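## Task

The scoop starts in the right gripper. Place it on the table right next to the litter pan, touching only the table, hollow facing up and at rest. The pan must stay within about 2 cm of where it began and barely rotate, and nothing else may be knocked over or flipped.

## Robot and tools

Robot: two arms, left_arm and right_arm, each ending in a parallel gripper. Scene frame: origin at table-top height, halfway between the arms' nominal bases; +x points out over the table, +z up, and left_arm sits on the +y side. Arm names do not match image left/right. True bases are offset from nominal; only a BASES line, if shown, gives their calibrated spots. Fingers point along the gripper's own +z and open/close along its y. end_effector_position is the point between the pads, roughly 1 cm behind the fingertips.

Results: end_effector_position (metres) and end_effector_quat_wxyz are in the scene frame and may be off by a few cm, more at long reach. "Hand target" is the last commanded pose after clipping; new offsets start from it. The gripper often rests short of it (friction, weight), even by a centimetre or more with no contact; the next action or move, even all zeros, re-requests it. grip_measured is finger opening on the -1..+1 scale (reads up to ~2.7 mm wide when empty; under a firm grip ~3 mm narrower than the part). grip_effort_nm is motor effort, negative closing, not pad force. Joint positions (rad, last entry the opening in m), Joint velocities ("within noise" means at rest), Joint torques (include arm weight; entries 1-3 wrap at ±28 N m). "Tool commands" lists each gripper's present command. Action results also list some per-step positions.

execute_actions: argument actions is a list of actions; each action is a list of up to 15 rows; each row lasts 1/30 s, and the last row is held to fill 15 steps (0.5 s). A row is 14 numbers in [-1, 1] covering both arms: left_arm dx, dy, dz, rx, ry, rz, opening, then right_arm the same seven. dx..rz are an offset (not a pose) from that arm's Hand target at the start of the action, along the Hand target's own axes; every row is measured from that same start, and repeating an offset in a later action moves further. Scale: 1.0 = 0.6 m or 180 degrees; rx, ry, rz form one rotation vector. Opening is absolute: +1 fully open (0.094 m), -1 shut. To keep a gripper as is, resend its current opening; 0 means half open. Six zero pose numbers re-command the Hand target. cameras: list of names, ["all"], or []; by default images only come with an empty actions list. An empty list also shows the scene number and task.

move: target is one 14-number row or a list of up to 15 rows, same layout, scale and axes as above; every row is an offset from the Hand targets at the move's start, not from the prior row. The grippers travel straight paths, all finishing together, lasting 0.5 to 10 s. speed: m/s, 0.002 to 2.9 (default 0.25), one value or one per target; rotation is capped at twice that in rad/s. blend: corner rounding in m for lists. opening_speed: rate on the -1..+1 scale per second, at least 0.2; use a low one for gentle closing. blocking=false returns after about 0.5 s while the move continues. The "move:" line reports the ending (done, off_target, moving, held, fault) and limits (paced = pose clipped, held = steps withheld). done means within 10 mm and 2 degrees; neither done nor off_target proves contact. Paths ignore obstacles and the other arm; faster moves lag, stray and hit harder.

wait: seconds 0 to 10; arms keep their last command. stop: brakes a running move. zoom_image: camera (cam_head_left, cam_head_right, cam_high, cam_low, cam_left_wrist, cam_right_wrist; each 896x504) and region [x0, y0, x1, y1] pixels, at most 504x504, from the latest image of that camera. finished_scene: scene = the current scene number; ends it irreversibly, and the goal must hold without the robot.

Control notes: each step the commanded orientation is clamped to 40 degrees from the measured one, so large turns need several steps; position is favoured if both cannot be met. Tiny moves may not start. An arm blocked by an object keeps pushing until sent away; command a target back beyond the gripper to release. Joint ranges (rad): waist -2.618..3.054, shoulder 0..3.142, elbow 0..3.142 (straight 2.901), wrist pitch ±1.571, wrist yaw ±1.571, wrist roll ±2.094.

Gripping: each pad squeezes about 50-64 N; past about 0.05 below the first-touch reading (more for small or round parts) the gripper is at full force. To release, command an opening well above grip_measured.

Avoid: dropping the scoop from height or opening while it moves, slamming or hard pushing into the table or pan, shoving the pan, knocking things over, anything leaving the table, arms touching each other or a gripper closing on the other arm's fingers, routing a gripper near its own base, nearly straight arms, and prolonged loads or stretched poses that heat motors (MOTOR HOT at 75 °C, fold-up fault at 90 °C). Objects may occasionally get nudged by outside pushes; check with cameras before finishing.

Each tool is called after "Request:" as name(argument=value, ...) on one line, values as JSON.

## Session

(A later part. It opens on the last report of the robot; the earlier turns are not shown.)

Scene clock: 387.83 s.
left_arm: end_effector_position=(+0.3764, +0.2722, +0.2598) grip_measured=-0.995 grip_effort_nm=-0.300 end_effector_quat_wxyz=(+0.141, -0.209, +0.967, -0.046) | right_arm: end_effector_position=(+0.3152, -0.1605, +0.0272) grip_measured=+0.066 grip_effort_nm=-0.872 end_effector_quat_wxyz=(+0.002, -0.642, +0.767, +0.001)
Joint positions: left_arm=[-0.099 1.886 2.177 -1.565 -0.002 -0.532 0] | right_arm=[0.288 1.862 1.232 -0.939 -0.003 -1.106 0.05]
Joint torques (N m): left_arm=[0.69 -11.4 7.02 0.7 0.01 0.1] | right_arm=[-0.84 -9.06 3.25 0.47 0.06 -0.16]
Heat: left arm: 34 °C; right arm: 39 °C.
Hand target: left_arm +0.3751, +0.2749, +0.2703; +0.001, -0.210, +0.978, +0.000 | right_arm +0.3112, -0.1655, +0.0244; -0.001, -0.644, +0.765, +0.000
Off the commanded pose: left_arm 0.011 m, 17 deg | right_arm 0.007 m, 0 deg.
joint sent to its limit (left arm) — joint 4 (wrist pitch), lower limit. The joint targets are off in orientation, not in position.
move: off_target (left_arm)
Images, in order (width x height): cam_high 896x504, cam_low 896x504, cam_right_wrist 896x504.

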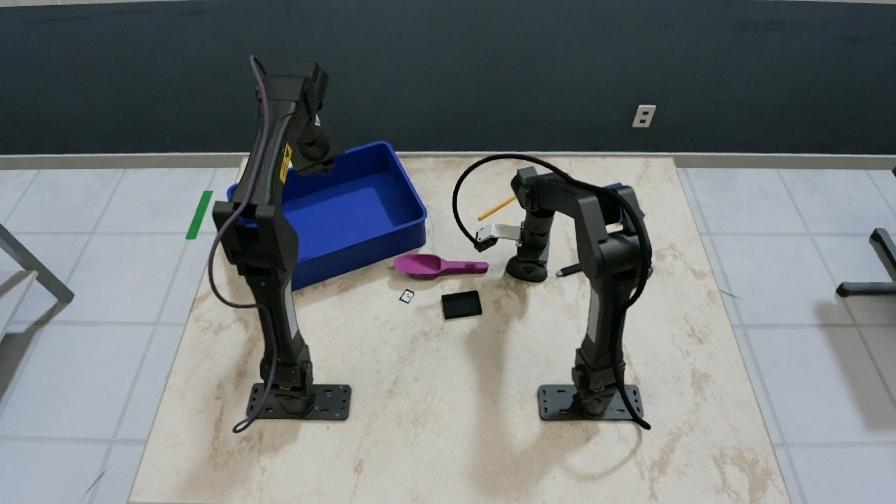

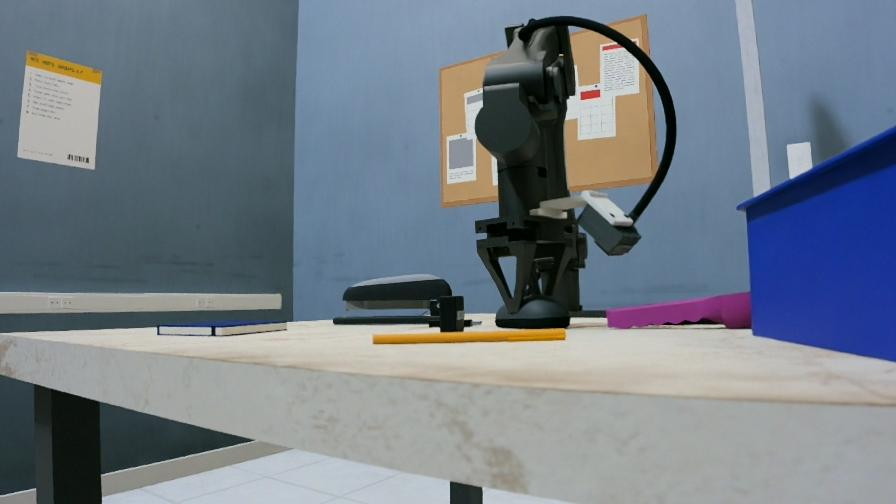

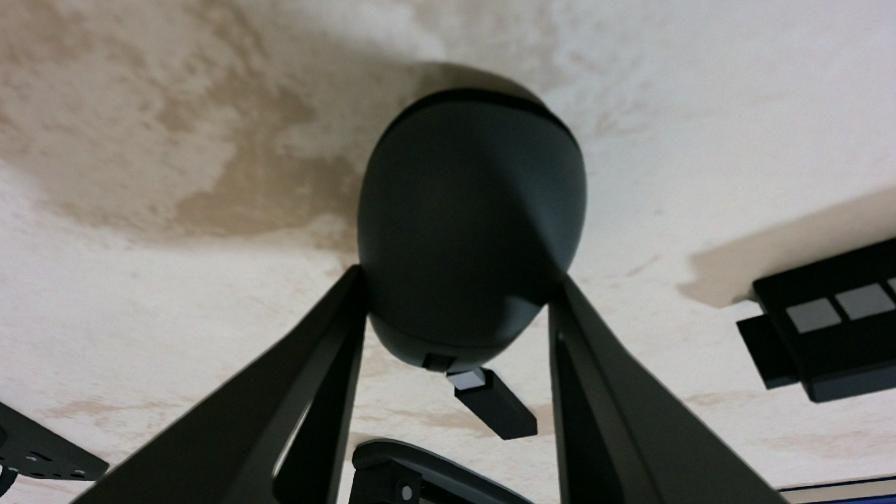

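Clean. Release and lift.

Request:
move(target=[[0,0,0,0,0,0,-1,0,0,0,0,0,0,0.7],[0,0,0,0,0,0,-1,0,0,-0.25,0,0,0,0.7]], speed=0.15, opening_speed=0.5, cameras=["cam_head_left","cam_high","cam_low"])

Request:
zoom_image(camera="cam_high", region=[370, 200, 570, 330])

Request:
zoom_image(camera="cam_low", region=[500, 200, 800, 350])

Scene clock: 395.50 s.
left_arm: end_effector_position=(+0.3764, +0.2722, +0.2598) grip_measured=-0.995 grip_effort_nm=-0.300 end_effector_quat_wxyz=(+0.141, -0.209, +0.967, -0.046) | right_arm: end_effector_position=(+0.3085, -0.1653, +0.1597) grip_measured=+0.698 grip_effort_nm=0.115 end_effector_quat_wxyz=(-0.022, -0.643, +0.766, +0.005)
Joint positions: left_arm=[-0.099 1.886 2.177 -1.565 -0.002 -0.532 0] | right_arm=[0.287 1.811 1.701 -1.506 0.009 -1.11 0.08]
Joint torques (N m): left_arm=[0.61 -11.4 6.93 0.72 0.01 0.11] | right_arm=[-0.64 -10.1 7.87 0.15 -0.06 -0.11]
Heat: left arm: 34 °C; right arm: 39 °C.
Hand target: left_arm +0.3751, +0.2749, +0.2703; +0.001, -0.210, +0.978, +0.000 | right_arm +0.3114, -0.1652, +0.1744; -0.001, -0.644, +0.765, -0.001
Off the commanded pose: left_arm 0.011 m, 17 deg | right_arm 0.015 m, 3 deg.
joint sent to its limit (left arm) — joint 4 (wrist pitch), lower limit. The joint targets are off in orientation, not in position.
move: off_target (left_arm, right_arm)
Images, in order (width x height): cam_head_left 896x504, cam_high 896x504, cam_low 896x504.

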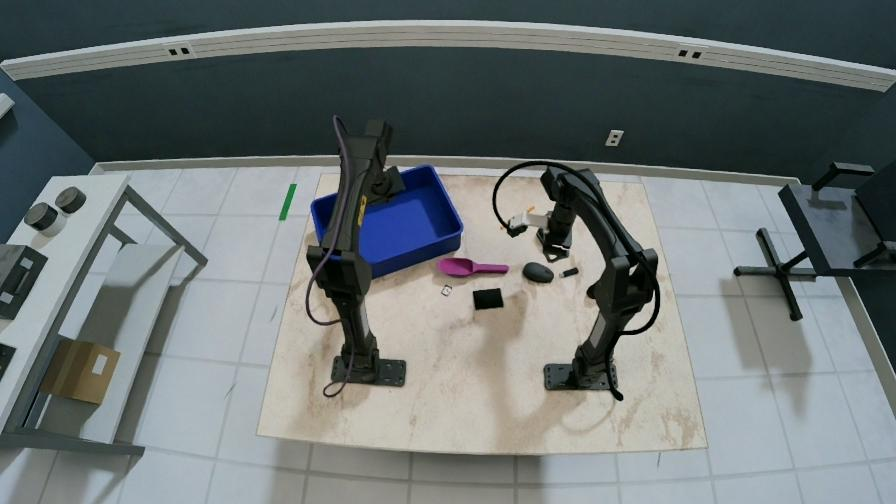

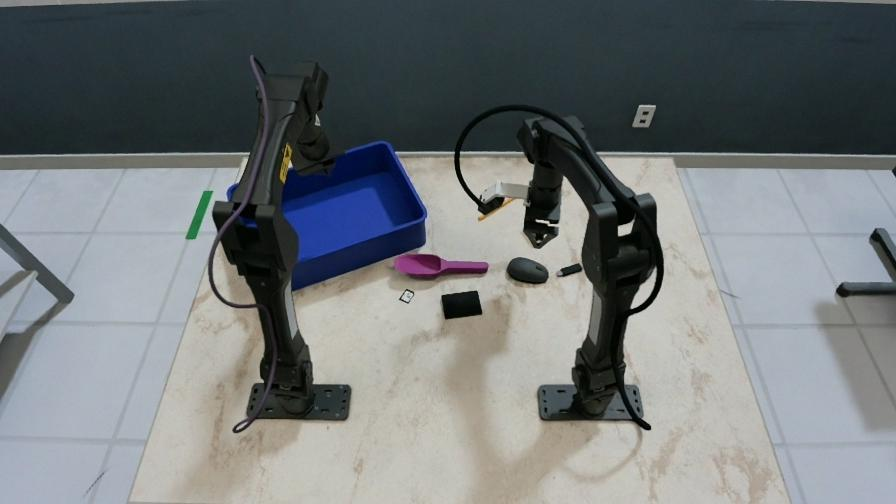

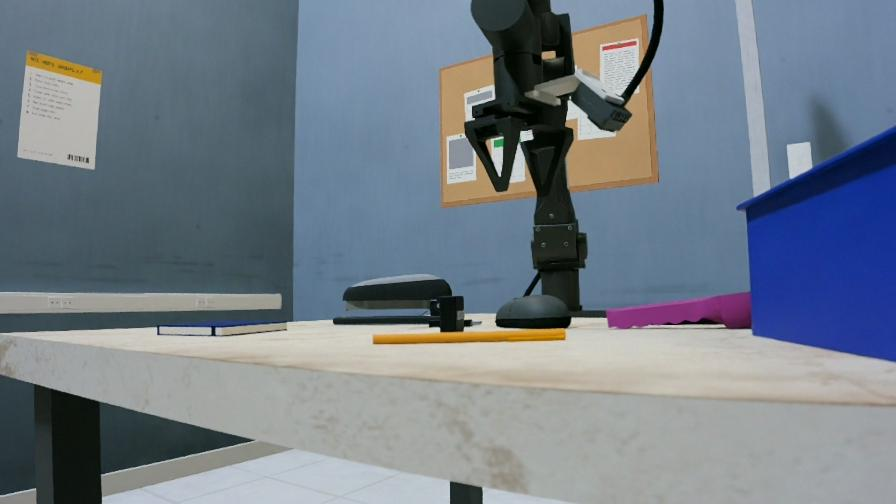

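Scaled by 2.520.

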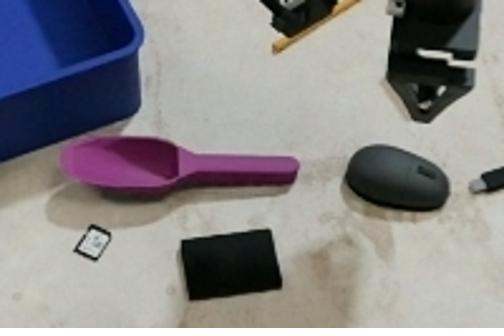

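Scaled by 1.680.

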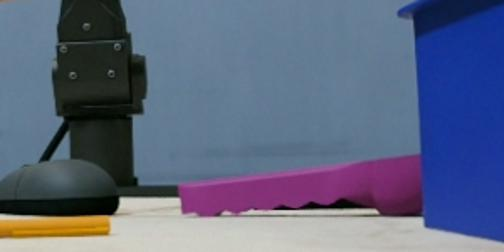

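Request:
finished_scene(scene=2)

The scene is finished: the task was done.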